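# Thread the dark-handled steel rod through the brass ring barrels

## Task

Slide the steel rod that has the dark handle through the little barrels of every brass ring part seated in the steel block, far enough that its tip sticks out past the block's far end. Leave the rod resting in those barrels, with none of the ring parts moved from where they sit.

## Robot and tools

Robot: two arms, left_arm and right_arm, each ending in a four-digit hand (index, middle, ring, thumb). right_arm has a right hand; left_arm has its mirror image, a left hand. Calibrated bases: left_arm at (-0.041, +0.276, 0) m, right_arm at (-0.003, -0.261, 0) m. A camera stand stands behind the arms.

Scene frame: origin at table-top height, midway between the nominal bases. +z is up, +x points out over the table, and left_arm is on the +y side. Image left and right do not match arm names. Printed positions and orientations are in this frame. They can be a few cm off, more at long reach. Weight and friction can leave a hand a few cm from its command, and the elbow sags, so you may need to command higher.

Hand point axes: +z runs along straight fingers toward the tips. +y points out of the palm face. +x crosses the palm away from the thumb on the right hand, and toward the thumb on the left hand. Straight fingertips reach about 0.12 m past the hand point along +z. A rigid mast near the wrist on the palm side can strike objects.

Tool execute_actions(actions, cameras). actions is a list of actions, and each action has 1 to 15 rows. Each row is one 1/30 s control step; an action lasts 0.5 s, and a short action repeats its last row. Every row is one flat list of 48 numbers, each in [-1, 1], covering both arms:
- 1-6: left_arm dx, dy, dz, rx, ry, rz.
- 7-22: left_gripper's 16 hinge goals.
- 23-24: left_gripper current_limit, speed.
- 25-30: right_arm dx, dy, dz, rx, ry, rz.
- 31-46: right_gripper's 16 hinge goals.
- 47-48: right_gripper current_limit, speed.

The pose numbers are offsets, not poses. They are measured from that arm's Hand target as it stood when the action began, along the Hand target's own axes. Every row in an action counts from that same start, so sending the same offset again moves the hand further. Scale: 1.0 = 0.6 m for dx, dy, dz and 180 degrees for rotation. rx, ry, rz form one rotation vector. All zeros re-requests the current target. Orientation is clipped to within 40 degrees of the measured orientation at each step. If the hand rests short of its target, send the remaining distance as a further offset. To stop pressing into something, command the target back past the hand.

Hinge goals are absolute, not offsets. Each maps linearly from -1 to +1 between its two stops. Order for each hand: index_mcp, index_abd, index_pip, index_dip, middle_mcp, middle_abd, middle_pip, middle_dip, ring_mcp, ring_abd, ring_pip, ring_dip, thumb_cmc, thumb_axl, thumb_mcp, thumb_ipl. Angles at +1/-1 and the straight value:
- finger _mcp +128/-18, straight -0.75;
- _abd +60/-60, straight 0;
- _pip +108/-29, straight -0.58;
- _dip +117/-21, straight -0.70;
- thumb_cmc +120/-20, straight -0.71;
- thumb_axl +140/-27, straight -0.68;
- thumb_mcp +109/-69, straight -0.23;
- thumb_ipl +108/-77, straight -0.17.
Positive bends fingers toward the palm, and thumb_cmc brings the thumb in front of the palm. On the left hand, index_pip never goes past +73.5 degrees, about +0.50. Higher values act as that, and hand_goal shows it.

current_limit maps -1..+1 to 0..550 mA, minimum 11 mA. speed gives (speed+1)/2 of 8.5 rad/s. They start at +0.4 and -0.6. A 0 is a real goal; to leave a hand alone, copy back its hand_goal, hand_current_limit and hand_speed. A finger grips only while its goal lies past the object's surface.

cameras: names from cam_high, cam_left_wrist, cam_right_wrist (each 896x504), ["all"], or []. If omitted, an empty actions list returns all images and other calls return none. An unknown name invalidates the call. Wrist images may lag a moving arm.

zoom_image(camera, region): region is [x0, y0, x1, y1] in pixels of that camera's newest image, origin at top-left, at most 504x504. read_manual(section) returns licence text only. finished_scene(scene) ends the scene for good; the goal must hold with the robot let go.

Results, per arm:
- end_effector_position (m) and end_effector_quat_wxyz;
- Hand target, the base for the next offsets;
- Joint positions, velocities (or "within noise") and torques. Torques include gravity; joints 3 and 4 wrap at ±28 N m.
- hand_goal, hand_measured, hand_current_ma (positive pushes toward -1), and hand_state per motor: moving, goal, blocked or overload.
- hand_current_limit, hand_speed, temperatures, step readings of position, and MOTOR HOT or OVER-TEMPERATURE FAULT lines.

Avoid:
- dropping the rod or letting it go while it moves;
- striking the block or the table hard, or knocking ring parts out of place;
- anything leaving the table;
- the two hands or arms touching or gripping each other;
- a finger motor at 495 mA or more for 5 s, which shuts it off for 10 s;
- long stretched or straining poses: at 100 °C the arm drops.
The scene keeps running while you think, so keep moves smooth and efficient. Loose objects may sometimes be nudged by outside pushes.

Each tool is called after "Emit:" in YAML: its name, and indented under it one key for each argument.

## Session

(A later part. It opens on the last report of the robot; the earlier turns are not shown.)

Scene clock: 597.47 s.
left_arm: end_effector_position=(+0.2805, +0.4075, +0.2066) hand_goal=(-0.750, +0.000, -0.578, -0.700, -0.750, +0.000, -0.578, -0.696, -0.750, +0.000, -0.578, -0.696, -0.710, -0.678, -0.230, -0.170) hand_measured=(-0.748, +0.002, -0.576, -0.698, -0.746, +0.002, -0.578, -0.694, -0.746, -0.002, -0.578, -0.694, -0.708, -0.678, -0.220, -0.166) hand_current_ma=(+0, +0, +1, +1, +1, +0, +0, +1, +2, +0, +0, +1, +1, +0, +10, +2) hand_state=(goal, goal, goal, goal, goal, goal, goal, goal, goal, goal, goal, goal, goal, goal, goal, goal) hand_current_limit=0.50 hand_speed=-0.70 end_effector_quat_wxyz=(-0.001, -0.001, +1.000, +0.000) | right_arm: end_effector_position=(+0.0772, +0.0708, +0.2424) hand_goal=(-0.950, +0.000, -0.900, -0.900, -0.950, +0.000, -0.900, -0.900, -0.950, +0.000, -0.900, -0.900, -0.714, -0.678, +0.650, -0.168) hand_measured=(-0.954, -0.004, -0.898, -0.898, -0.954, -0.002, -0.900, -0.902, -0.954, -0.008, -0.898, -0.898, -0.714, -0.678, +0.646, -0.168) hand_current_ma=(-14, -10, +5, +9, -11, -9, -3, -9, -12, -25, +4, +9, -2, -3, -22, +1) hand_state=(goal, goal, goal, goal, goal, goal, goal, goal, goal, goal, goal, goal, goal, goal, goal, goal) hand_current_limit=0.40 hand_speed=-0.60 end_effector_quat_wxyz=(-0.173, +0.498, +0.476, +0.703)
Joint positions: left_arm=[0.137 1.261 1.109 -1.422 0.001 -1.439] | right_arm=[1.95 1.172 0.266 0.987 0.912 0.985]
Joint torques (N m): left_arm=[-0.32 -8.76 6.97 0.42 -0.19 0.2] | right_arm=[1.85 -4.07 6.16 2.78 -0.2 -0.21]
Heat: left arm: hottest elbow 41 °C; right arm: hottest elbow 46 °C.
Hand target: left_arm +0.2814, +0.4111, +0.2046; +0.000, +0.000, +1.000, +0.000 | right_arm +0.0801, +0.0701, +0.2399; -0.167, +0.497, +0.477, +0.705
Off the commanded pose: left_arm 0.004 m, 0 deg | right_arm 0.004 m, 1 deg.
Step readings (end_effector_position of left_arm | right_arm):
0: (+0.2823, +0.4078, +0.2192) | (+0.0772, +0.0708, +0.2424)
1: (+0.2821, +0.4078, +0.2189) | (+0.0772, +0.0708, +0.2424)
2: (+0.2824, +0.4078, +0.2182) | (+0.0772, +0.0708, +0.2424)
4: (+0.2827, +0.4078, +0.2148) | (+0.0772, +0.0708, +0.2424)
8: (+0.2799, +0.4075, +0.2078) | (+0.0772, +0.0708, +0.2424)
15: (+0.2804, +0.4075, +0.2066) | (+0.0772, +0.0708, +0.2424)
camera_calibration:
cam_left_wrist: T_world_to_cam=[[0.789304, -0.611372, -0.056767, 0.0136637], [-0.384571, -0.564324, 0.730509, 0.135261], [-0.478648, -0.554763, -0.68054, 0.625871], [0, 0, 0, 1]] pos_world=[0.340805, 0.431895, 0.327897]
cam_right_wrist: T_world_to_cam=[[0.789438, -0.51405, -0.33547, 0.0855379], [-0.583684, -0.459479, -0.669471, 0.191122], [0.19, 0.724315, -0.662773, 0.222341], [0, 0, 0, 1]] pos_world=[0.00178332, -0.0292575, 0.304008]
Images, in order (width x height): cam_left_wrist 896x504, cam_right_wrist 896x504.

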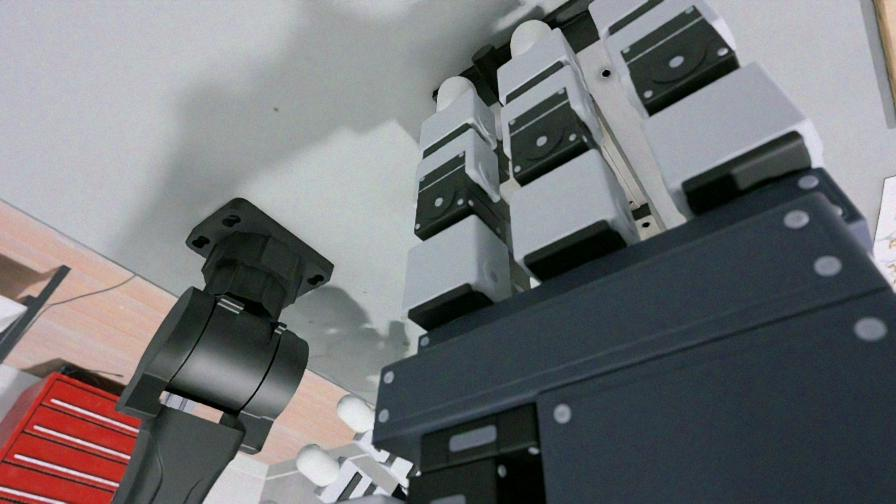

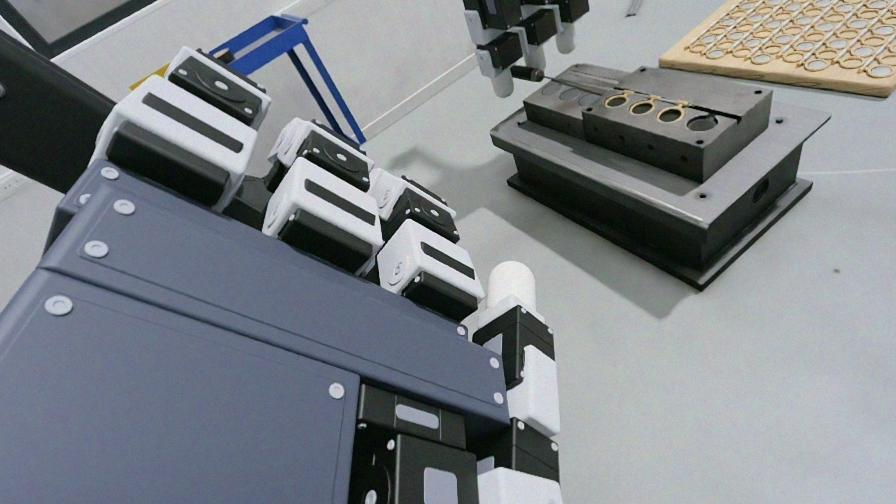

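Emit:
execute_actions:
  actions:
    - [[0,0,0,0,0,0,-0.75,0.06,-0.577,-0.7,-0.75,-0.06,-0.577,-0.696,-0.75,0,-0.577,-0.696,-0.71,-0.678,-0.23,-0.17,0.5,-0.9,0,0,0,0,0,0,-0.95,0,-0.9,-0.9,-0.95,0,-0.9,-0.9,-0.95,0,-0.9,-0.9,-0.714,-0.678,0.65,-0.168,0.4,-0.6]]
  cameras: ["cam_left_wrist", "cam_right_wrist"]

Emit:
zoom_image:
  camera: "cam_right_wrist"
  region: [440, 10, 580, 110]

Emit:
zoom_image:
  camera: "cam_left_wrist"
  region: [400, 0, 600, 125]

Scene clock: 599.37 s.
left_arm: end_effector_position=(+0.2805, +0.4075, +0.2066) hand_goal=(-0.750, +0.060, -0.578, -0.700, -0.750, -0.060, -0.578, -0.696, -0.750, +0.000, -0.578, -0.696, -0.710, -0.678, -0.230, -0.170) hand_measured=(-0.748, +0.056, -0.576, -0.698, -0.746, -0.056, -0.578, -0.694, -0.746, -0.002, -0.578, -0.694, -0.708, -0.678, -0.220, -0.166) hand_current_ma=(+0, -1, +1, +1, +1, +2, +0, +1, +2, +0, +0, +1, +1, +0, +10, +2) hand_state=(goal, goal, goal, goal, goal, goal, goal, goal, goal, goal, goal, goal, goal, goal, goal, goal) hand_current_limit=0.50 hand_speed=-0.90 end_effector_quat_wxyz=(-0.001, -0.001, +1.000, +0.000) | right_arm: end_effector_position=(+0.0772, +0.0708, +0.2424) hand_goal=(-0.950, +0.000, -0.900, -0.900, -0.950, +0.000, -0.900, -0.900, -0.950, +0.000, -0.900, -0.900, -0.714, -0.678, +0.650, -0.168) hand_measured=(-0.954, -0.004, -0.898, -0.898, -0.954, -0.002, -0.900, -0.902, -0.954, -0.008, -0.898, -0.898, -0.714, -0.678, +0.646, -0.168) hand_current_ma=(-14, -10, +5, +9, -11, -9, -3, -9, -12, -25, +4, +9, -2, -3, -22, +1) hand_state=(goal, goal, goal, goal, goal, goal, goal, goal, goal, goal, goal, goal, goal, goal, goal, goal) hand_current_limit=0.40 hand_speed=-0.60 end_effector_quat_wxyz=(-0.173, +0.498, +0.476, +0.703)
Joint positions: left_arm=[0.137 1.261 1.109 -1.422 0.001 -1.439] | right_arm=[1.95 1.172 0.266 0.987 0.912 0.985]
Joint torques (N m): left_arm=[-0.03 -8.41 7.1 0.44 -0.14 0.18] | right_arm=[1.96 -3.49 6.23 2.92 -0.25 -0.16]
Heat: left arm: hottest elbow 41 °C; right arm: hottest elbow 46 °C.
Hand target: left_arm +0.2814, +0.4111, +0.2046; +0.000, +0.000, +1.000, +0.000 | right_arm +0.0801, +0.0701, +0.2399; -0.167, +0.497, +0.477, +0.705
Off the commanded pose: left_arm 0.004 m, 0 deg | right_arm 0.004 m, 1 deg.
Step readings (end_effector_position of left_arm | right_arm):
0: (+0.2805, +0.4075, +0.2066) | (+0.0772, +0.0708, +0.2424)
1: (+0.2805, +0.4075, +0.2066) | (+0.0772, +0.0708, +0.2424)
2: (+0.2805, +0.4075, +0.2066) | (+0.0772, +0.0708, +0.2424)
4: (+0.2805, +0.4075, +0.2066) | (+0.0772, +0.0708, +0.2424)
8: (+0.2805, +0.4075, +0.2066) | (+0.0772, +0.0708, +0.2424)
15: (+0.2805, +0.4075, +0.2066) | (+0.0772, +0.0708, +0.2424)
camera_calibration:
cam_left_wrist: T_world_to_cam=[[0.789304, -0.611372, -0.056767, 0.0136637], [-0.384571, -0.564324, 0.730509, 0.135261], [-0.478648, -0.554763, -0.68054, 0.625871], [0, 0, 0, 1]] pos_world=[0.340805, 0.431895, 0.327897]
cam_right_wrist: T_world_to_cam=[[0.789438, -0.51405, -0.33547, 0.0855379], [-0.583684, -0.459479, -0.669471, 0.191122], [0.19, 0.724315, -0.662773, 0.222341], [0, 0, 0, 1]] pos_world=[0.00178332, -0.0292575, 0.304008]
Images, in order (width x height): cam_left_wrist 896x504, cam_right_wrist 896x504.

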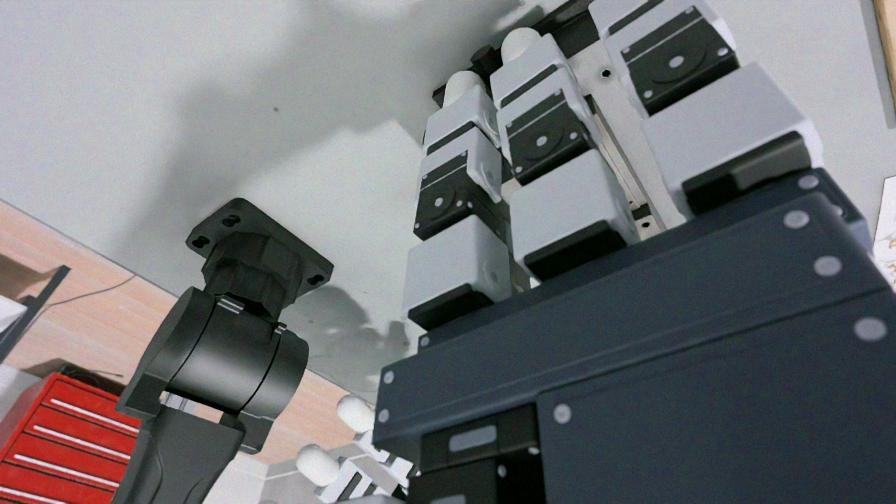

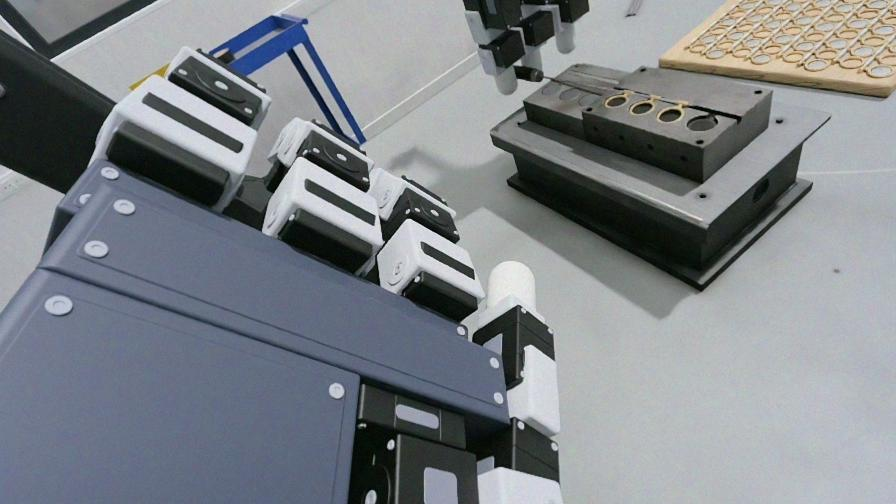

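Scaled by 3.600 from the camera's 896x504 image, which has a finer 1280x720 frame.

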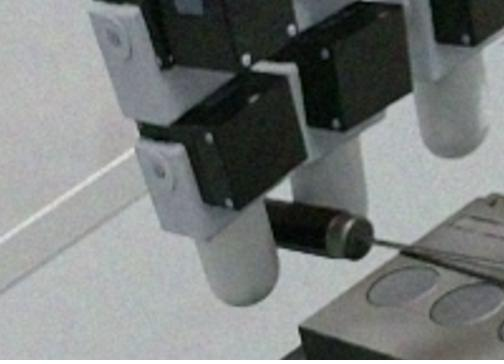

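Scaled by 2.520 from the camera's 896x504 image, which has a finer 1280x720 frame.

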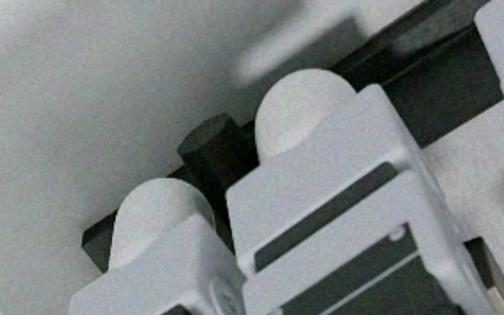

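Emit:
execute_actions:
  actions:
    - [[0,0,0,0,0,0,-0.75,0.075,-0.577,-0.7,-0.75,-0.046,-0.577,-0.696,-0.75,0,-0.577,-0.696,-0.71,-0.678,-0.23,-0.17,0.5,-0.9,0,0,0,0,0,0,-0.95,0,-0.9,-0.9,-0.95,0,-0.9,-0.9,-0.95,0,-0.9,-0.9,-0.714,-0.678,0.65,-0.168,0.4,-0.6]]
  cameras: ["cam_left_wrist", "cam_right_wrist"]

Emit:
zoom_image:
  camera: "cam_right_wrist"
  region: [440, 10, 580, 110]

Emit:
zoom_image:
  camera: "cam_left_wrist"
  region: [430, 20, 530, 90]

Scene clock: 600.80 s.
left_arm: end_effector_position=(+0.2805, +0.4075, +0.2066) hand_goal=(-0.750, +0.074, -0.578, -0.700, -0.750, -0.046, -0.578, -0.696, -0.750, +0.000, -0.578, -0.696, -0.710, -0.678, -0.230, -0.170) hand_measured=(-0.748, +0.070, -0.576, -0.698, -0.746, -0.048, -0.578, -0.694, -0.746, -0.002, -0.578, -0.694, -0.708, -0.678, -0.220, -0.166) hand_current_ma=(+0, -1, +1, +1, +1, -1, +0, +1, +2, +0, +0, +1, +1, +0, +10, +2) hand_state=(goal, goal, goal, goal, goal, goal, goal, goal, goal, goal, goal, goal, goal, goal, goal, goal) hand_current_limit=0.50 hand_speed=-0.90 end_effector_quat_wxyz=(-0.001, -0.001, +1.000, +0.000) | right_arm: end_effector_position=(+0.0772, +0.0708, +0.2424) hand_goal=(-0.950, +0.000, -0.900, -0.900, -0.950, +0.000, -0.900, -0.900, -0.950, +0.000, -0.900, -0.900, -0.714, -0.678, +0.650, -0.168) hand_measured=(-0.954, -0.004, -0.898, -0.898, -0.954, -0.002, -0.900, -0.902, -0.954, -0.008, -0.898, -0.898, -0.714, -0.678, +0.646, -0.168) hand_current_ma=(-14, -10, +5, +9, -11, -9, -3, -9, -12, -25, +4, +9, -2, -3, -22, +1) hand_state=(goal, goal, goal, goal, goal, goal, goal, goal, goal, goal, goal, goal, goal, goal, goal, goal) hand_current_limit=0.40 hand_speed=-0.60 end_effector_quat_wxyz=(-0.173, +0.498, +0.476, +0.703)
Joint positions: left_arm=[0.137 1.261 1.109 -1.422 0.001 -1.439] | right_arm=[1.95 1.172 0.266 0.987 0.912 0.985]
Joint torques (N m): left_arm=[-0.85 -8.7 7.08 0.46 -0.11 0.19] | right_arm=[2.02 -4.13 6.34 2.85 -0.23 -0.18]
Heat: left arm: hottest elbow 41 °C; right arm: hottest elbow 46 °C.
Hand target: left_arm +0.2814, +0.4111, +0.2046; +0.000, +0.000, +1.000, +0.000 | right_arm +0.0801, +0.0701, +0.2399; -0.167, +0.497, +0.477, +0.705
Off the commanded pose: left_arm 0.004 m, 0 deg | right_arm 0.004 m, 1 deg.
Step readings (end_effector_position of left_arm | right_arm):
0: (+0.2805, +0.4075, +0.2066) | (+0.0772, +0.0708, +0.2424)
1: (+0.2805, +0.4075, +0.2066) | (+0.0772, +0.0708, +0.2424)
2: (+0.2805, +0.4075, +0.2066) | (+0.0772, +0.0708, +0.2424)
4: (+0.2805, +0.4075, +0.2066) | (+0.0772, +0.0708, +0.2424)
8: (+0.2805, +0.4075, +0.2066) | (+0.0772, +0.0708, +0.2424)
15: (+0.2805, +0.4075, +0.2066) | (+0.0772, +0.0708, +0.2424)
camera_calibration:
cam_left_wrist: T_world_to_cam=[[0.789304, -0.611372, -0.056767, 0.0136637], [-0.384571, -0.564324, 0.730509, 0.135261], [-0.478648, -0.554763, -0.68054, 0.625871], [0, 0, 0, 1]] pos_world=[0.340805, 0.431895, 0.327897]
cam_right_wrist: T_world_to_cam=[[0.789438, -0.51405, -0.33547, 0.0855379], [-0.583684, -0.459479, -0.669471, 0.191122], [0.19, 0.724315, -0.662773, 0.222341], [0, 0, 0, 1]] pos_world=[0.00178332, -0.0292575, 0.304008]
Images, in order (width x height): cam_left_wrist 896x504, cam_right_wrist 896x504.

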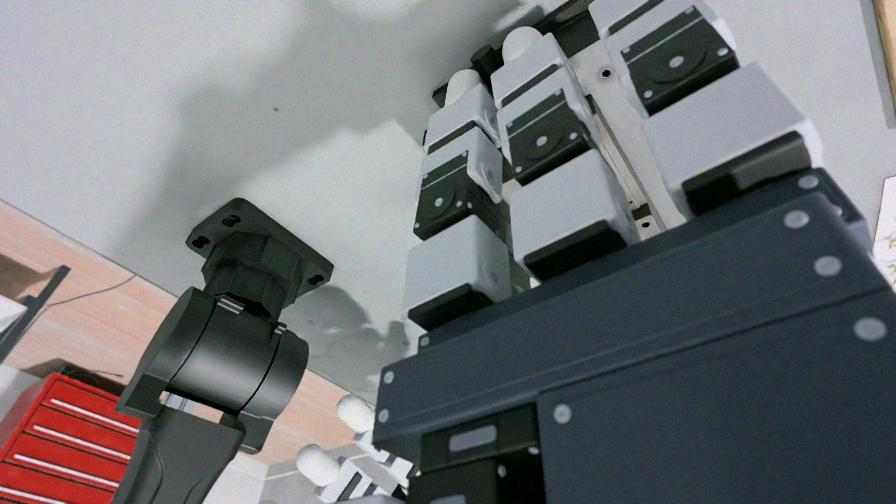

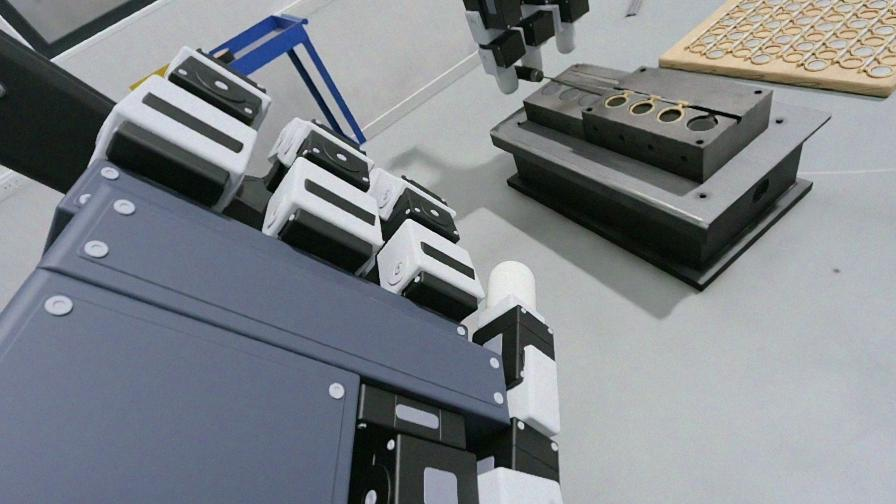

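Scaled by 3.600 from the camera's 896x504 image, which has a finer 1280x720 frame.

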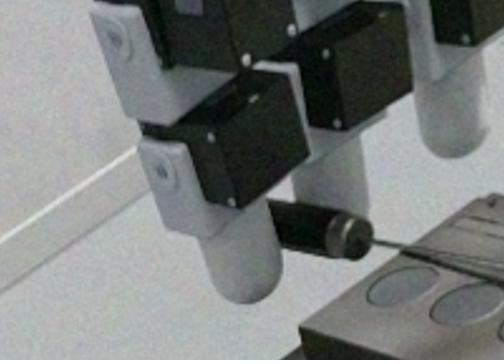

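Scaled by 5.040 from the camera's 896x504 image, which has a finer 1280x720 frame.

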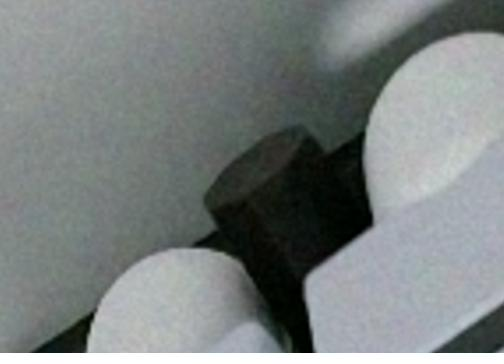

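Emit:
execute_actions:
  actions:
    - [[0,0,0,0,0,0,-0.75,0.095,-0.577,-0.7,-0.75,-0.066,-0.577,-0.696,-0.75,0,-0.577,-0.696,-0.71,-0.678,-0.23,-0.17,0.3,-0.95,0,0,0,0,0,0,-0.95,0,-0.9,-0.9,-0.95,0,-0.9,-0.9,-0.95,0,-0.9,-0.9,-0.714,-0.678,0.65,-0.168,0.4,-0.6]]
  cameras: ["cam_left_wrist", "cam_right_wrist"]

Emit:
zoom_image:
  camera: "cam_right_wrist"
  region: [440, 10, 580, 110]

Emit:
zoom_image:
  camera: "cam_left_wrist"
  region: [430, 20, 530, 90]

Scene clock: 602.17 s.
left_arm: end_effector_position=(+0.2805, +0.4075, +0.2066) hand_goal=(-0.750, +0.094, -0.578, -0.700, -0.750, -0.066, -0.578, -0.696, -0.750, +0.000, -0.578, -0.696, -0.710, -0.678, -0.230, -0.170) hand_measured=(-0.748, +0.080, -0.576, -0.698, -0.746, -0.052, -0.578, -0.694, -0.746, -0.002, -0.578, -0.694, -0.708, -0.678, -0.220, -0.166) hand_current_ma=(+0, -9, +1, +1, +1, +8, +0, +1, +2, +0, +0, +1, +1, +0, +10, +2) hand_state=(goal, goal, goal, goal, goal, goal, goal, goal, goal, goal, goal, goal, goal, goal, goal, goal) hand_current_limit=0.30 hand_speed=-0.95 end_effector_quat_wxyz=(-0.001, -0.001, +1.000, +0.000) | right_arm: end_effector_position=(+0.0772, +0.0708, +0.2424) hand_goal=(-0.950, +0.000, -0.900, -0.900, -0.950, +0.000, -0.900, -0.900, -0.950, +0.000, -0.900, -0.900, -0.714, -0.678, +0.650, -0.168) hand_measured=(-0.954, -0.004, -0.898, -0.898, -0.954, -0.002, -0.900, -0.902, -0.954, -0.008, -0.898, -0.898, -0.714, -0.678, +0.646, -0.168) hand_current_ma=(-14, -10, +5, +9, -11, -9, -3, -9, -12, -25, +4, +9, -2, -3, -22, +1) hand_state=(goal, goal, goal, goal, goal, goal, goal, goal, goal, goal, goal, goal, goal, goal, goal, goal) hand_current_limit=0.40 hand_speed=-0.60 end_effector_quat_wxyz=(-0.173, +0.498, +0.476, +0.703)
Joint positions: left_arm=[0.137 1.261 1.109 -1.422 0.001 -1.439] | right_arm=[1.95 1.172 0.266 0.987 0.912 0.985]
Joint torques (N m): left_arm=[0.56 -8.7 7.16 0.36 -0.14 0.18] | right_arm=[1.79 -4.13 6.16 2.92 -0.16 -0.15]
Heat: left arm: hottest elbow 41 °C; right arm: hottest elbow 46 °C.
Hand target: left_arm +0.2814, +0.4111, +0.2046; +0.000, +0.000, +1.000, +0.000 | right_arm +0.0801, +0.0701, +0.2399; -0.167, +0.497, +0.477, +0.705
Off the commanded pose: left_arm 0.004 m, 0 deg | right_arm 0.004 m, 1 deg.
Step readings (end_effector_position of left_arm | right_arm):
0: (+0.2805, +0.4075, +0.2066) | (+0.0772, +0.0708, +0.2424)
1: (+0.2805, +0.4075, +0.2066) | (+0.0772, +0.0708, +0.2424)
2: (+0.2805, +0.4075, +0.2066) | (+0.0772, +0.0708, +0.2424)
4: (+0.2805, +0.4075, +0.2066) | (+0.0772, +0.0708, +0.2424)
8: (+0.2805, +0.4075, +0.2066) | (+0.0772, +0.0708, +0.2424)
15: (+0.2805, +0.4075, +0.2066) | (+0.0772, +0.0708, +0.2424)
camera_calibration:
cam_left_wrist: T_world_to_cam=[[0.789304, -0.611372, -0.056767, 0.0136637], [-0.384571, -0.564324, 0.730509, 0.135261], [-0.478648, -0.554763, -0.68054, 0.625871], [0, 0, 0, 1]] pos_world=[0.340805, 0.431895, 0.327897]
cam_right_wrist: T_world_to_cam=[[0.789438, -0.51405, -0.33547, 0.0855379], [-0.583684, -0.459479, -0.669471, 0.191122], [0.19, 0.724315, -0.662773, 0.222341], [0, 0, 0, 1]] pos_world=[0.00178332, -0.0292575, 0.304008]
Images, in order (width x height): cam_left_wrist 896x504, cam_right_wrist 896x504.

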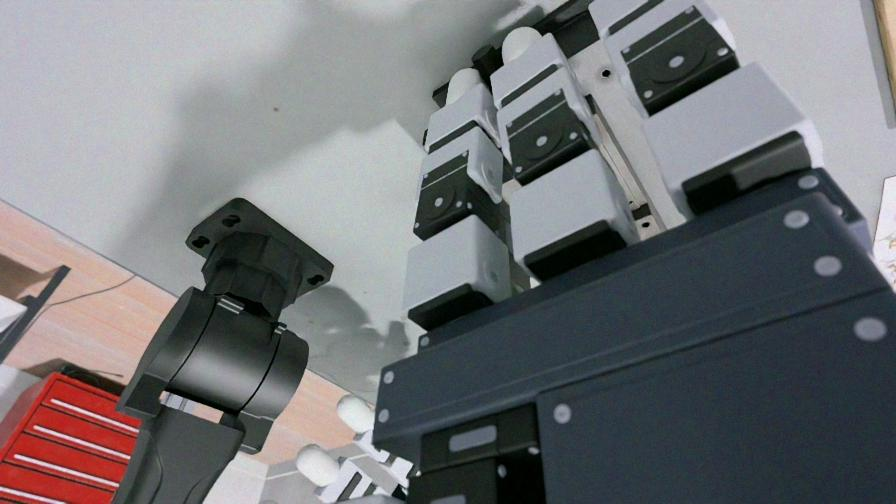

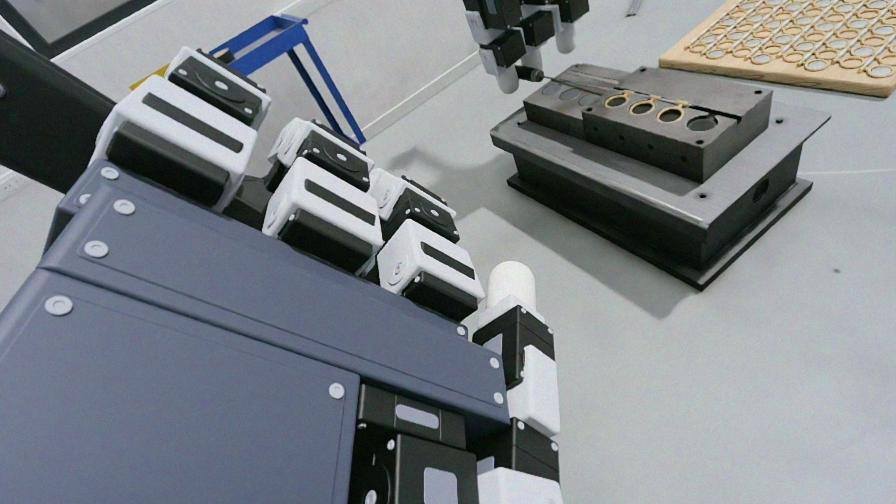

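Scaled by 3.600 from the camera's 896x504 image, which has a finer 1280x720 frame.

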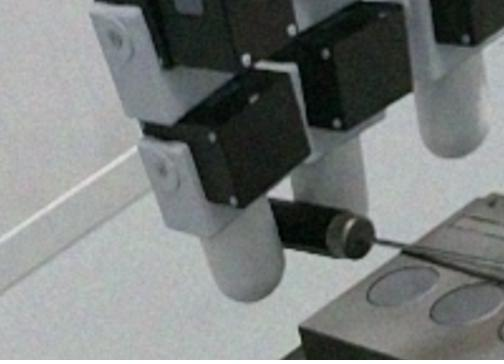

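Scaled by 5.040 from the camera's 896x504 image, which has a finer 1280x720 frame.

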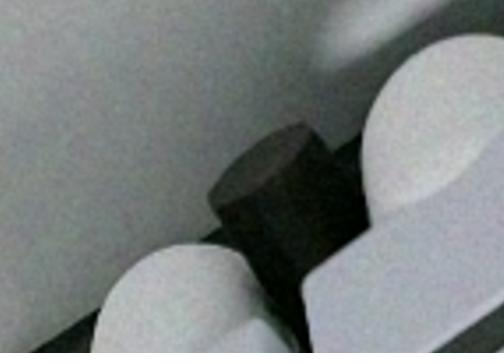

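Emit:
execute_actions:
  actions:
    - [[0,0,0,0,0,0,-0.75,0.15,-0.577,-0.7,-0.75,-0.122,-0.577,-0.696,-0.75,0,-0.577,-0.696,-0.71,-0.678,-0.23,-0.17,0.3,-0.95,0,0,0,0,0,0,-0.95,0,-0.9,-0.9,-0.95,0,-0.9,-0.9,-0.95,0,-0.9,-0.9,-0.714,-0.678,0.65,-0.168,0.4,-0.6]]
  cameras: ["cam_left_wrist", "cam_right_wrist"]

Emit:
zoom_image:
  camera: "cam_right_wrist"
  region: [440, 10, 580, 110]

Emit:
zoom_image:
  camera: "cam_left_wrist"
  region: [430, 20, 530, 90]

Scene clock: 603.63 s.
left_arm: end_effector_position=(+0.2805, +0.4075, +0.2066) hand_goal=(-0.750, +0.150, -0.578, -0.700, -0.750, -0.122, -0.578, -0.696, -0.750, +0.000, -0.578, -0.696, -0.710, -0.678, -0.230, -0.170) hand_measured=(-0.748, +0.084, -0.576, -0.698, -0.746, -0.058, -0.578, -0.694, -0.746, -0.002, -0.578, -0.694, -0.708, -0.678, -0.220, -0.166) hand_current_ma=(+0, -100, +1, +1, +1, +98, +0, +1, +2, +0, +0, +1, +1, +0, +10, +2) hand_state=(goal, blocked, goal, goal, goal, blocked, goal, goal, goal, goal, goal, goal, goal, goal, goal, goal) hand_current_limit=0.30 hand_speed=-0.95 end_effector_quat_wxyz=(-0.001, -0.001, +1.000, +0.000) | right_arm: end_effector_position=(+0.0772, +0.0708, +0.2424) hand_goal=(-0.950, +0.000, -0.900, -0.900, -0.950, +0.000, -0.900, -0.900, -0.950, +0.000, -0.900, -0.900, -0.714, -0.678, +0.650, -0.168) hand_measured=(-0.954, -0.004, -0.898, -0.898, -0.954, -0.002, -0.900, -0.902, -0.954, -0.008, -0.898, -0.898, -0.714, -0.678, +0.646, -0.168) hand_current_ma=(-14, -10, +5, +9, -11, -9, -3, -9, -12, -25, +4, +9, -2, -3, -22, +1) hand_state=(goal, goal, goal, goal, goal, goal, goal, goal, goal, goal, goal, goal, goal, goal, goal, goal) hand_current_limit=0.40 hand_speed=-0.60 end_effector_quat_wxyz=(-0.173, +0.498, +0.476, +0.703)
Joint positions: left_arm=[0.137 1.261 1.109 -1.422 0.001 -1.439] | right_arm=[1.95 1.172 0.266 0.987 0.912 0.985]
Joint torques (N m): left_arm=[-0.15 -8.12 7.13 0.51 -0.1 0.2] | right_arm=[1.61 -4.37 6.43 3.02 -0.18 -0.16]
Heat: left arm: hottest elbow 41 °C; right arm: hottest elbow 45 °C.
Hand target: left_arm +0.2813, +0.4111, +0.2046; +0.000, +0.000, +1.000, +0.000 | right_arm +0.0801, +0.0701, +0.2399; -0.167, +0.497, +0.477, +0.705
Off the commanded pose: left_arm 0.004 m, 0 deg | right_arm 0.004 m, 1 deg.
Step readings (end_effector_position of left_arm | right_arm):
0: (+0.2805, +0.4075, +0.2066) | (+0.0772, +0.0708, +0.2424)
1: (+0.2805, +0.4075, +0.2066) | (+0.0772, +0.0708, +0.2424)
2: (+0.2805, +0.4075, +0.2066) | (+0.0772, +0.0708, +0.2424)
4: (+0.2805, +0.4075, +0.2066) | (+0.0772, +0.0708, +0.2424)
8: (+0.2805, +0.4075, +0.2066) | (+0.0772, +0.0708, +0.2424)
15: (+0.2805, +0.4075, +0.2066) | (+0.0772, +0.0708, +0.2424)
camera_calibration:
cam_left_wrist: T_world_to_cam=[[0.789304, -0.611372, -0.056767, 0.0136637], [-0.384571, -0.564324, 0.730509, 0.135261], [-0.478648, -0.554763, -0.68054, 0.625871], [0, 0, 0, 1]] pos_world=[0.340805, 0.431895, 0.327897]
cam_right_wrist: T_world_to_cam=[[0.789438, -0.51405, -0.33547, 0.0855379], [-0.583684, -0.459479, -0.669471, 0.191122], [0.19, 0.724315, -0.662773, 0.222341], [0, 0, 0, 1]] pos_world=[0.00178332, -0.0292575, 0.304008]
Images, in order (width x height): cam_left_wrist 896x504, cam_right_wrist 896x504.

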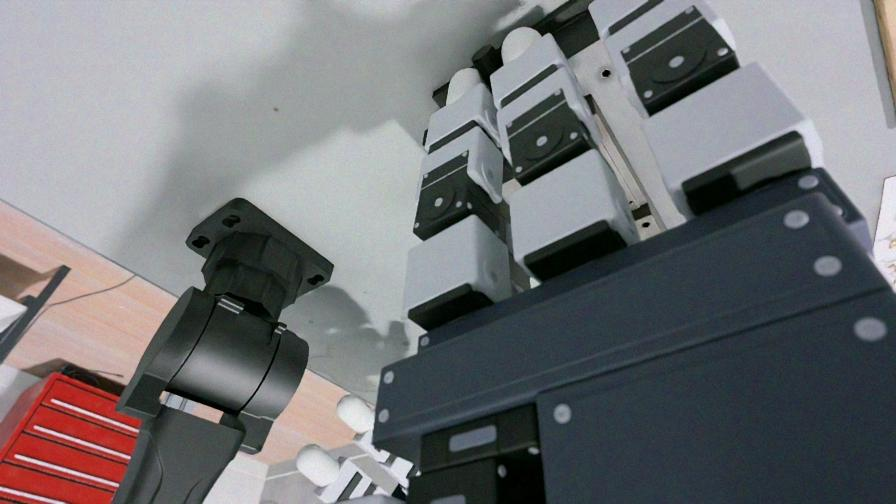

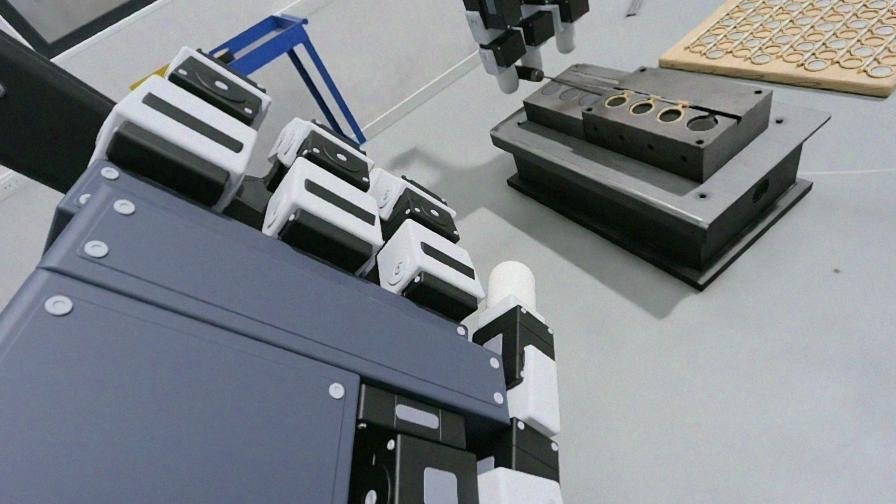

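Scaled by 3.600 from the camera's 896x504 image, which has a finer 1280x720 frame.

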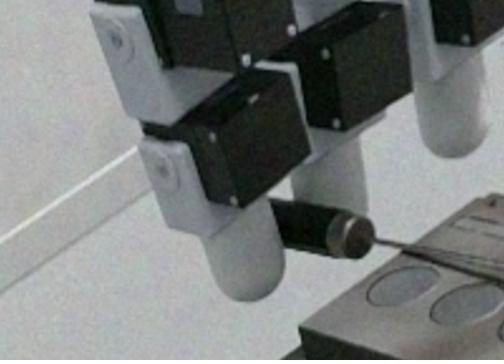

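Scaled by 5.040 from the camera's 896x504 image, which has a finer 1280x720 frame.

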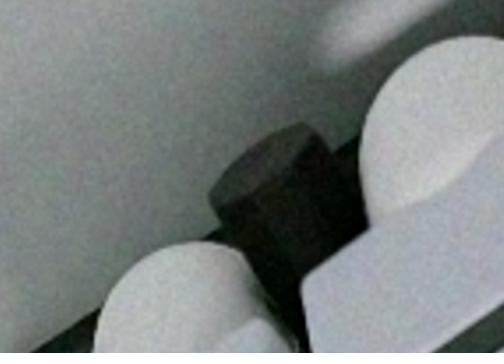

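Emit:
execute_actions:
  actions:
    - [[0,0,-0.004,0,0,0,-0.75,0.205,-0.577,-0.7,-0.75,-0.178,-0.577,-0.696,-0.75,0,-0.577,-0.696,-0.71,-0.678,-0.23,-0.17,0.3,-0.95,0,0,0,0,0,0,-0.95,0,-0.9,-0.9,-0.95,0,-0.9,-0.9,-0.95,0,-0.9,-0.9,-0.714,-0.678,0.65,-0.168,0.4,-0.6]]
    - [[0,0,-0.005,0,0,0,-0.75,0.205,-0.577,-0.7,-0.75,-0.178,-0.577,-0.696,-0.75,0,-0.577,-0.696,-0.71,-0.678,-0.23,-0.17,0.3,-0.95,0,0,0,0,0,0,-0.95,0,-0.9,-0.9,-0.95,0,-0.9,-0.9,-0.95,0,-0.9,-0.9,-0.714,-0.678,0.65,-0.168,0.4,-0.6]]
  cameras: ["cam_left_wrist", "cam_right_wrist"]

Emit:
zoom_image:
  camera: "cam_right_wrist"
  region: [440, 10, 580, 110]

Emit:
zoom_image:
  camera: "cam_left_wrist"
  region: [430, 20, 530, 90]

Scene clock: 605.53 s.
left_arm: end_effector_position=(+0.2805, +0.4075, +0.2066) hand_goal=(-0.750, +0.204, -0.578, -0.700, -0.750, -0.178, -0.578, -0.696, -0.750, +0.000, -0.578, -0.696, -0.710, -0.678, -0.230, -0.170) hand_measured=(-0.748, +0.088, -0.576, -0.698, -0.746, -0.062, -0.578, -0.694, -0.746, -0.002, -0.578, -0.694, -0.708, -0.678, -0.220, -0.166) hand_current_ma=(+0, -245, +1, +1, +1, +248, +0, +1, +2, +0, +0, +1, +1, +0, +10, +2) hand_state=(goal, blocked, goal, goal, goal, blocked, goal, goal, goal, goal, goal, goal, goal, goal, goal, goal) hand_current_limit=0.30 hand_speed=-0.95 end_effector_quat_wxyz=(-0.001, -0.001, +1.000, +0.000) | right_arm: end_effector_position=(+0.0772, +0.0708, +0.2424) hand_goal=(-0.950, +0.000, -0.900, -0.900, -0.950, +0.000, -0.900, -0.900, -0.950, +0.000, -0.900, -0.900, -0.714, -0.678, +0.650, -0.168) hand_measured=(-0.954, -0.004, -0.898, -0.898, -0.954, -0.002, -0.900, -0.902, -0.954, -0.008, -0.898, -0.898, -0.714, -0.678, +0.646, -0.168) hand_current_ma=(-14, -10, +5, +9, -11, -9, -3, -9, -12, -25, +4, +9, -2, -3, -22, +1) hand_state=(goal, goal, goal, goal, goal, goal, goal, goal, goal, goal, goal, goal, goal, goal, goal, goal) hand_current_limit=0.40 hand_speed=-0.60 end_effector_quat_wxyz=(-0.173, +0.498, +0.476, +0.703)
Joint positions: left_arm=[0.137 1.261 1.109 -1.422 0.001 -1.438] | right_arm=[1.95 1.172 0.266 0.987 0.912 0.985]
Joint torques (N m): left_arm=[-0.32 -8.23 7.97 -0.13 -0.12 0.21] | right_arm=[1.73 -3.72 6.23 2.99 -0.13 -0.2]
Heat: left arm: hottest elbow 41 °C; right arm: hottest elbow 45 °C.
Hand target: left_arm +0.2814, +0.4111, +0.2100; +0.000, +0.000, +1.000, +0.000 | right_arm +0.0801, +0.0701, +0.2399; -0.167, +0.497, +0.477, +0.705
Off the commanded pose: left_arm 0.005 m, 0 deg | right_arm 0.004 m, 1 deg.
Step readings (end_effector_position of left_arm | right_arm):
0: (+0.2805, +0.4075, +0.2066) | (+0.0772, +0.0708, +0.2424)
1: (+0.2805, +0.4075, +0.2066) | (+0.0772, +0.0708, +0.2424)
2: (+0.2805, +0.4075, +0.2066) | (+0.0772, +0.0708, +0.2424)
4: (+0.2805, +0.4075, +0.2066) | (+0.0772, +0.0708, +0.2424)
8: (+0.2805, +0.4075, +0.2066) | (+0.0772, +0.0708, +0.2424)
15: (+0.2805, +0.4075, +0.2066) | (+0.0772, +0.0708, +0.2424)
16: (+0.2805, +0.4075, +0.2066) | (+0.0772, +0.0708, +0.2424)
17: (+0.2805, +0.4075, +0.2066) | (+0.0772, +0.0708, +0.2424)
19: (+0.2805, +0.4075, +0.2066) | (+0.0772, +0.0708, +0.2424)
23: (+0.2805, +0.4075, +0.2066) | (+0.0772, +0.0708, +0.2424)
30: (+0.2805, +0.4075, +0.2066) | (+0.0772, +0.0708, +0.2424)
camera_calibration:
cam_left_wrist: T_world_to_cam=[[0.789086, -0.611651, -0.0567962, 0.013789], [-0.384762, -0.564211, 0.730496, 0.13532], [-0.478854, -0.554571, -0.680551, 0.62591], [0, 0, 0, 1]] pos_world=[0.340905, 0.431895, 0.327897]
cam_right_wrist: T_world_to_cam=[[0.789438, -0.51405, -0.33547, 0.0855379], [-0.583684, -0.459479, -0.669471, 0.191122], [0.19, 0.724315, -0.662773, 0.222341], [0, 0, 0, 1]] pos_world=[0.00178332, -0.0292575, 0.304008]
Images, in order (width x height): cam_left_wrist 896x504, cam_right_wrist 896x504.

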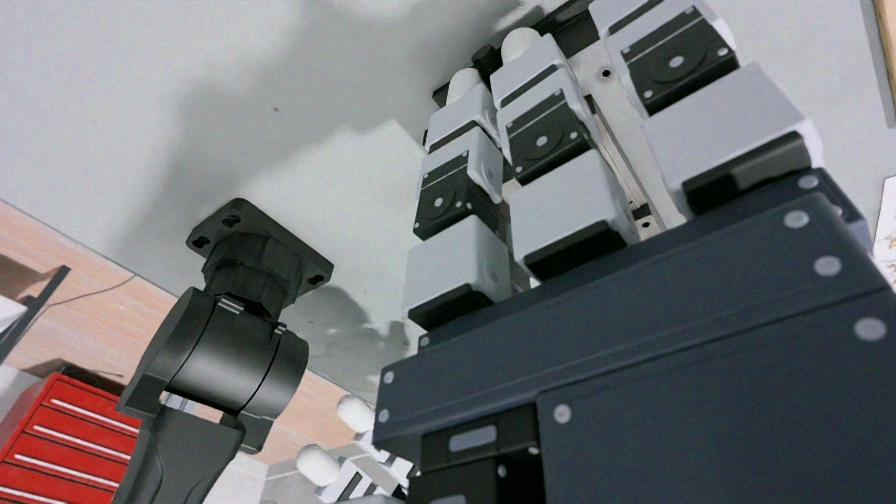

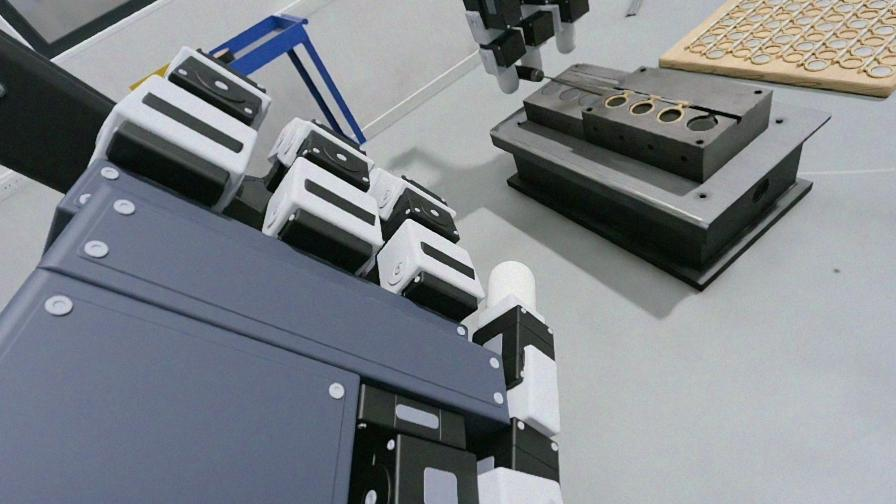

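Scaled by 3.600 from the camera's 896x504 image, which has a finer 1280x720 frame.

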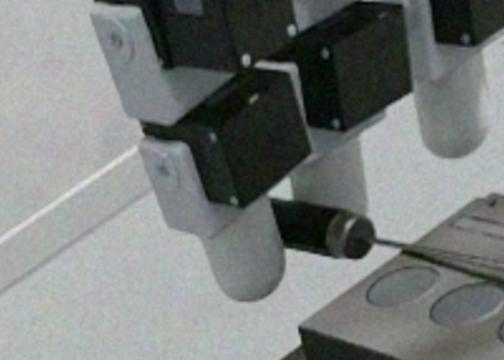

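Scaled by 5.040 from the camera's 896x504 image, which has a finer 1280x720 frame.

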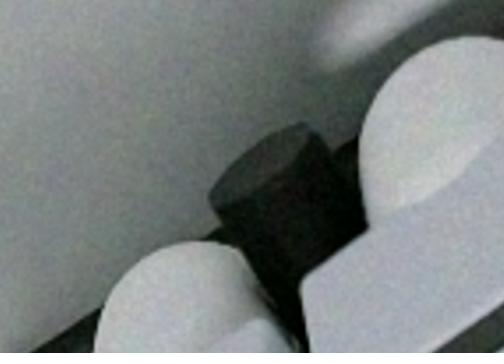

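Emit:
execute_actions:
  actions:
    - [[0.0012,-0.0001,-0.005,-0.0004,-0.003,0,-0.75,0.205,-0.577,-0.7,-0.75,-0.178,-0.577,-0.696,-0.75,0,-0.577,-0.696,-0.71,-0.678,-0.23,-0.17,0.3,-0.95,0,0,0,0,0,0,-0.95,0,-0.9,-0.9,-0.95,0,-0.9,-0.9,-0.95,0,-0.9,-0.9,-0.714,-0.678,0.65,-0.168,0.4,-0.6]]
  cameras: ["cam_left_wrist", "cam_right_wrist"]

Emit:
zoom_image:
  camera: "cam_right_wrist"
  region: [440, 10, 580, 110]

Scene clock: 607.80 s.
left_arm: end_effector_position=(+0.2805, +0.4075, +0.2066) hand_goal=(-0.750, +0.204, -0.578, -0.700, -0.750, -0.178, -0.578, -0.696, -0.750, +0.000, -0.578, -0.696, -0.710, -0.678, -0.230, -0.170) hand_measured=(-0.748, +0.088, -0.576, -0.698, -0.746, -0.062, -0.578, -0.694, -0.746, -0.002, -0.578, -0.694, -0.708, -0.678, -0.220, -0.166) hand_current_ma=(+0, -245, +1, +1, +1, +248, +0, +1, +2, +0, +0, +1, +1, +0, +10, +2) hand_state=(goal, blocked, goal, goal, goal, blocked, goal, goal, goal, goal, goal, goal, goal, goal, goal, goal) hand_current_limit=0.30 hand_speed=-0.95 end_effector_quat_wxyz=(-0.001, -0.001, +1.000, +0.000) | right_arm: end_effector_position=(+0.0772, +0.0708, +0.2424) hand_goal=(-0.950, +0.000, -0.900, -0.900, -0.950, +0.000, -0.900, -0.900, -0.950, +0.000, -0.900, -0.900, -0.714, -0.678, +0.650, -0.168) hand_measured=(-0.954, -0.004, -0.898, -0.898, -0.954, -0.002, -0.900, -0.902, -0.954, -0.008, -0.898, -0.898, -0.714, -0.678, +0.646, -0.168) hand_current_ma=(-14, -10, +5, +9, -11, -9, -3, -9, -12, -25, +4, +9, -2, -3, -22, +1) hand_state=(goal, goal, goal, goal, goal, goal, goal, goal, goal, goal, goal, goal, goal, goal, goal, goal) hand_current_limit=0.40 hand_speed=-0.60 end_effector_quat_wxyz=(-0.173, +0.498, +0.476, +0.703)
Joint positions: left_arm=[0.137 1.261 1.109 -1.422 0.001 -1.438] | right_arm=[1.95 1.172 0.266 0.987 0.912 0.985]
Joint torques (N m): left_arm=[-0.26 -9.29 7.9 -0.12 -0.15 0.17] | right_arm=[1.73 -3.6 6.39 2.99 -0.21 -0.19]
Heat: left arm: hottest elbow 41 °C; right arm: hottest elbow 45 °C.
Hand target: left_arm +0.2806, +0.4110, +0.2129; +0.004, +0.000, +1.000, +0.001 | right_arm +0.0801, +0.0701, +0.2399; -0.167, +0.497, +0.477, +0.705
Off the commanded pose: left_arm 0.007 m, 1 deg | right_arm 0.004 m, 1 deg.
Step readings (end_effector_position of left_arm | right_arm):
0: (+0.2805, +0.4075, +0.2066) | (+0.0772, +0.0708, +0.2424)
1: (+0.2805, +0.4075, +0.2066) | (+0.0772, +0.0708, +0.2424)
2: (+0.2805, +0.4075, +0.2066) | (+0.0772, +0.0708, +0.2424)
4: (+0.2805, +0.4075, +0.2066) | (+0.0772, +0.0708, +0.2424)
8: (+0.2805, +0.4075, +0.2066) | (+0.0772, +0.0708, +0.2424)
15: (+0.2805, +0.4075, +0.2066) | (+0.0772, +0.0708, +0.2424)
camera_calibration:
cam_left_wrist: T_world_to_cam=[[0.789086, -0.611651, -0.0567962, 0.013789], [-0.384762, -0.564211, 0.730496, 0.13532], [-0.478854, -0.554571, -0.680551, 0.62591], [0, 0, 0, 1]] pos_world=[0.340905, 0.431895, 0.327897]
cam_right_wrist: T_world_to_cam=[[0.789438, -0.51405, -0.33547, 0.0855379], [-0.583684, -0.459479, -0.669471, 0.191122], [0.19, 0.724315, -0.662773, 0.222341], [0, 0, 0, 1]] pos_world=[0.00178332, -0.0292575, 0.304008]
Images, in order (width x height): cam_left_wrist 896x504, cam_right_wrist 896x504.

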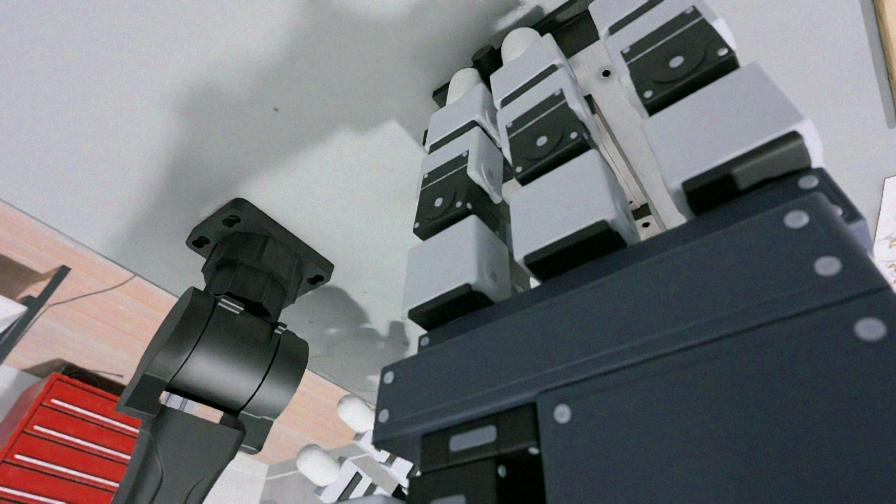

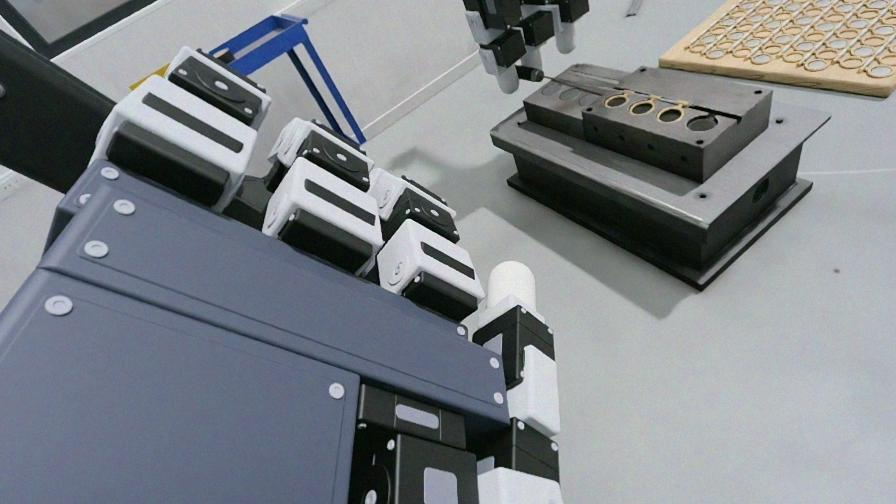

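Scaled by 3.600 from the camera's 896x504 image, which has a finer 1280x720 frame.

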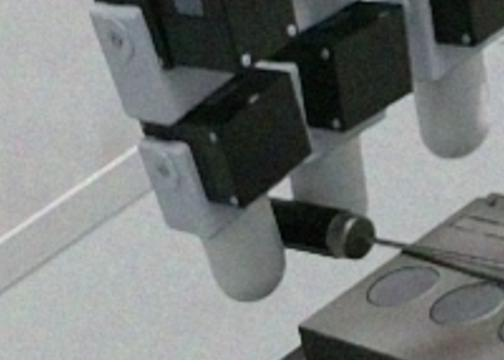

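Emit:
execute_actions:
  actions:
    - [[0.0012,-0.0001,-0.005,-0.0004,-0.003,0,-0.75,0.205,-0.577,-0.7,-0.75,-0.178,-0.577,-0.696,-0.75,0,-0.577,-0.696,-0.71,-0.678,-0.23,-0.17,0.3,-0.95,0,0,0,0,0,0,-0.95,0,-0.9,-0.9,-0.95,0,-0.9,-0.9,-0.95,0,-0.9,-0.9,-0.714,-0.678,0.65,-0.168,0.4,-0.6]]
  cameras: ["cam_right_wrist"]

Scene clock: 609.03 s.
left_arm: end_effector_position=(+0.2797, +0.4074, +0.2097) hand_goal=(-0.750, +0.204, -0.578, -0.700, -0.750, -0.178, -0.578, -0.696, -0.750, +0.000, -0.578, -0.696, -0.710, -0.678, -0.230, -0.170) hand_measured=(-0.748, +0.088, -0.576, -0.698, -0.746, -0.062, -0.578, -0.694, -0.746, -0.002, -0.578, -0.694, -0.708, -0.678, -0.220, -0.166) hand_current_ma=(+0, -245, +1, +1, +1, +248, +0, +1, +2, +0, +0, +1, +1, +0, +10, +2) hand_state=(goal, blocked, goal, goal, goal, blocked, goal, goal, goal, goal, goal, goal, goal, goal, goal, goal) hand_current_limit=0.30 hand_speed=-0.95 end_effector_quat_wxyz=(+0.004, -0.001, +1.000, +0.000) | right_arm: end_effector_position=(+0.0772, +0.0708, +0.2424) hand_goal=(-0.950, +0.000, -0.900, -0.900, -0.950, +0.000, -0.900, -0.900, -0.950, +0.000, -0.900, -0.900, -0.714, -0.678, +0.650, -0.168) hand_measured=(-0.954, -0.004, -0.898, -0.898, -0.954, -0.002, -0.900, -0.902, -0.954, -0.008, -0.898, -0.898, -0.714, -0.678, +0.646, -0.168) hand_current_ma=(-14, -10, +5, +9, -11, -9, -3, -9, -12, -25, +4, +9, -2, -3, -22, +1) hand_state=(goal, goal, goal, goal, goal, goal, goal, goal, goal, goal, goal, goal, goal, goal, goal, goal) hand_current_limit=0.40 hand_speed=-0.60 end_effector_quat_wxyz=(-0.173, +0.498, +0.476, +0.703)
Joint positions: left_arm=[0.137 1.251 1.109 -1.422 0.001 -1.438] | right_arm=[1.95 1.172 0.266 0.987 0.912 0.985]
Joint torques (N m): left_arm=[-0.44 -9.17 7.95 -0.05 -0.15 0.21] | right_arm=[2.14 -4.19 6.26 3.08 -0.22 -0.18]
Heat: left arm: hottest elbow 42 °C; right arm: hottest elbow 45 °C.
Hand target: left_arm +0.2799, +0.4109, +0.2159; +0.009, +0.000, +1.000, +0.001 | right_arm +0.0801, +0.0701, +0.2399; -0.167, +0.497, +0.477, +0.705
Off the commanded pose: left_arm 0.007 m, 1 deg | right_arm 0.004 m, 1 deg.
Step readings (end_effector_position of left_arm | right_arm):
0: (+0.2805, +0.4075, +0.2066) | (+0.0772, +0.0708, +0.2424)
1: (+0.2805, +0.4075, +0.2066) | (+0.0772, +0.0708, +0.2424)
2: (+0.2805, +0.4075, +0.2067) | (+0.0772, +0.0708, +0.2424)
4: (+0.2804, +0.4075, +0.2071) | (+0.0772, +0.0708, +0.2424)
8: (+0.2799, +0.4075, +0.2089) | (+0.0772, +0.0708, +0.2424)
15: (+0.2797, +0.4074, +0.2097) | (+0.0772, +0.0708, +0.2424)
camera_calibration:
cam_right_wrist: T_world_to_cam=[[0.789438, -0.51405, -0.33547, 0.0855379], [-0.583684, -0.459479, -0.669471, 0.191122], [0.19, 0.724315, -0.662773, 0.222341], [0, 0, 0, 1]] pos_world=[0.00178332, -0.0292575, 0.304008]
Images, in order (width x height): cam_right_wrist 896x504.

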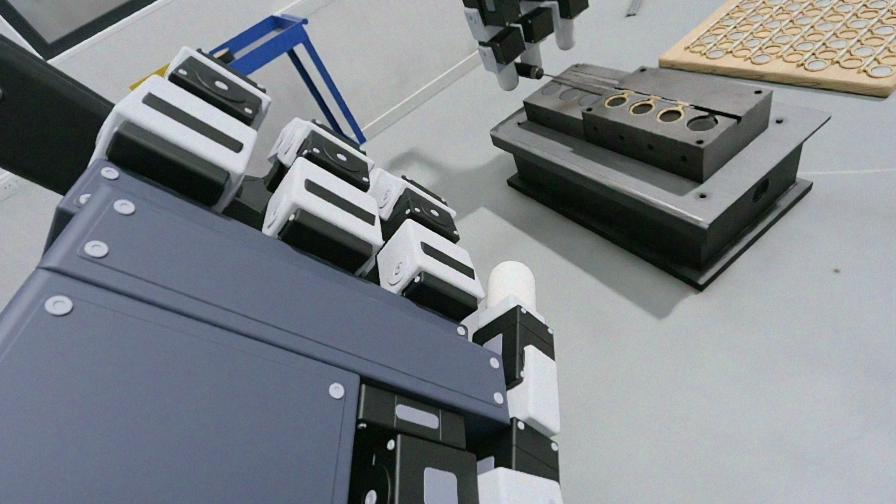

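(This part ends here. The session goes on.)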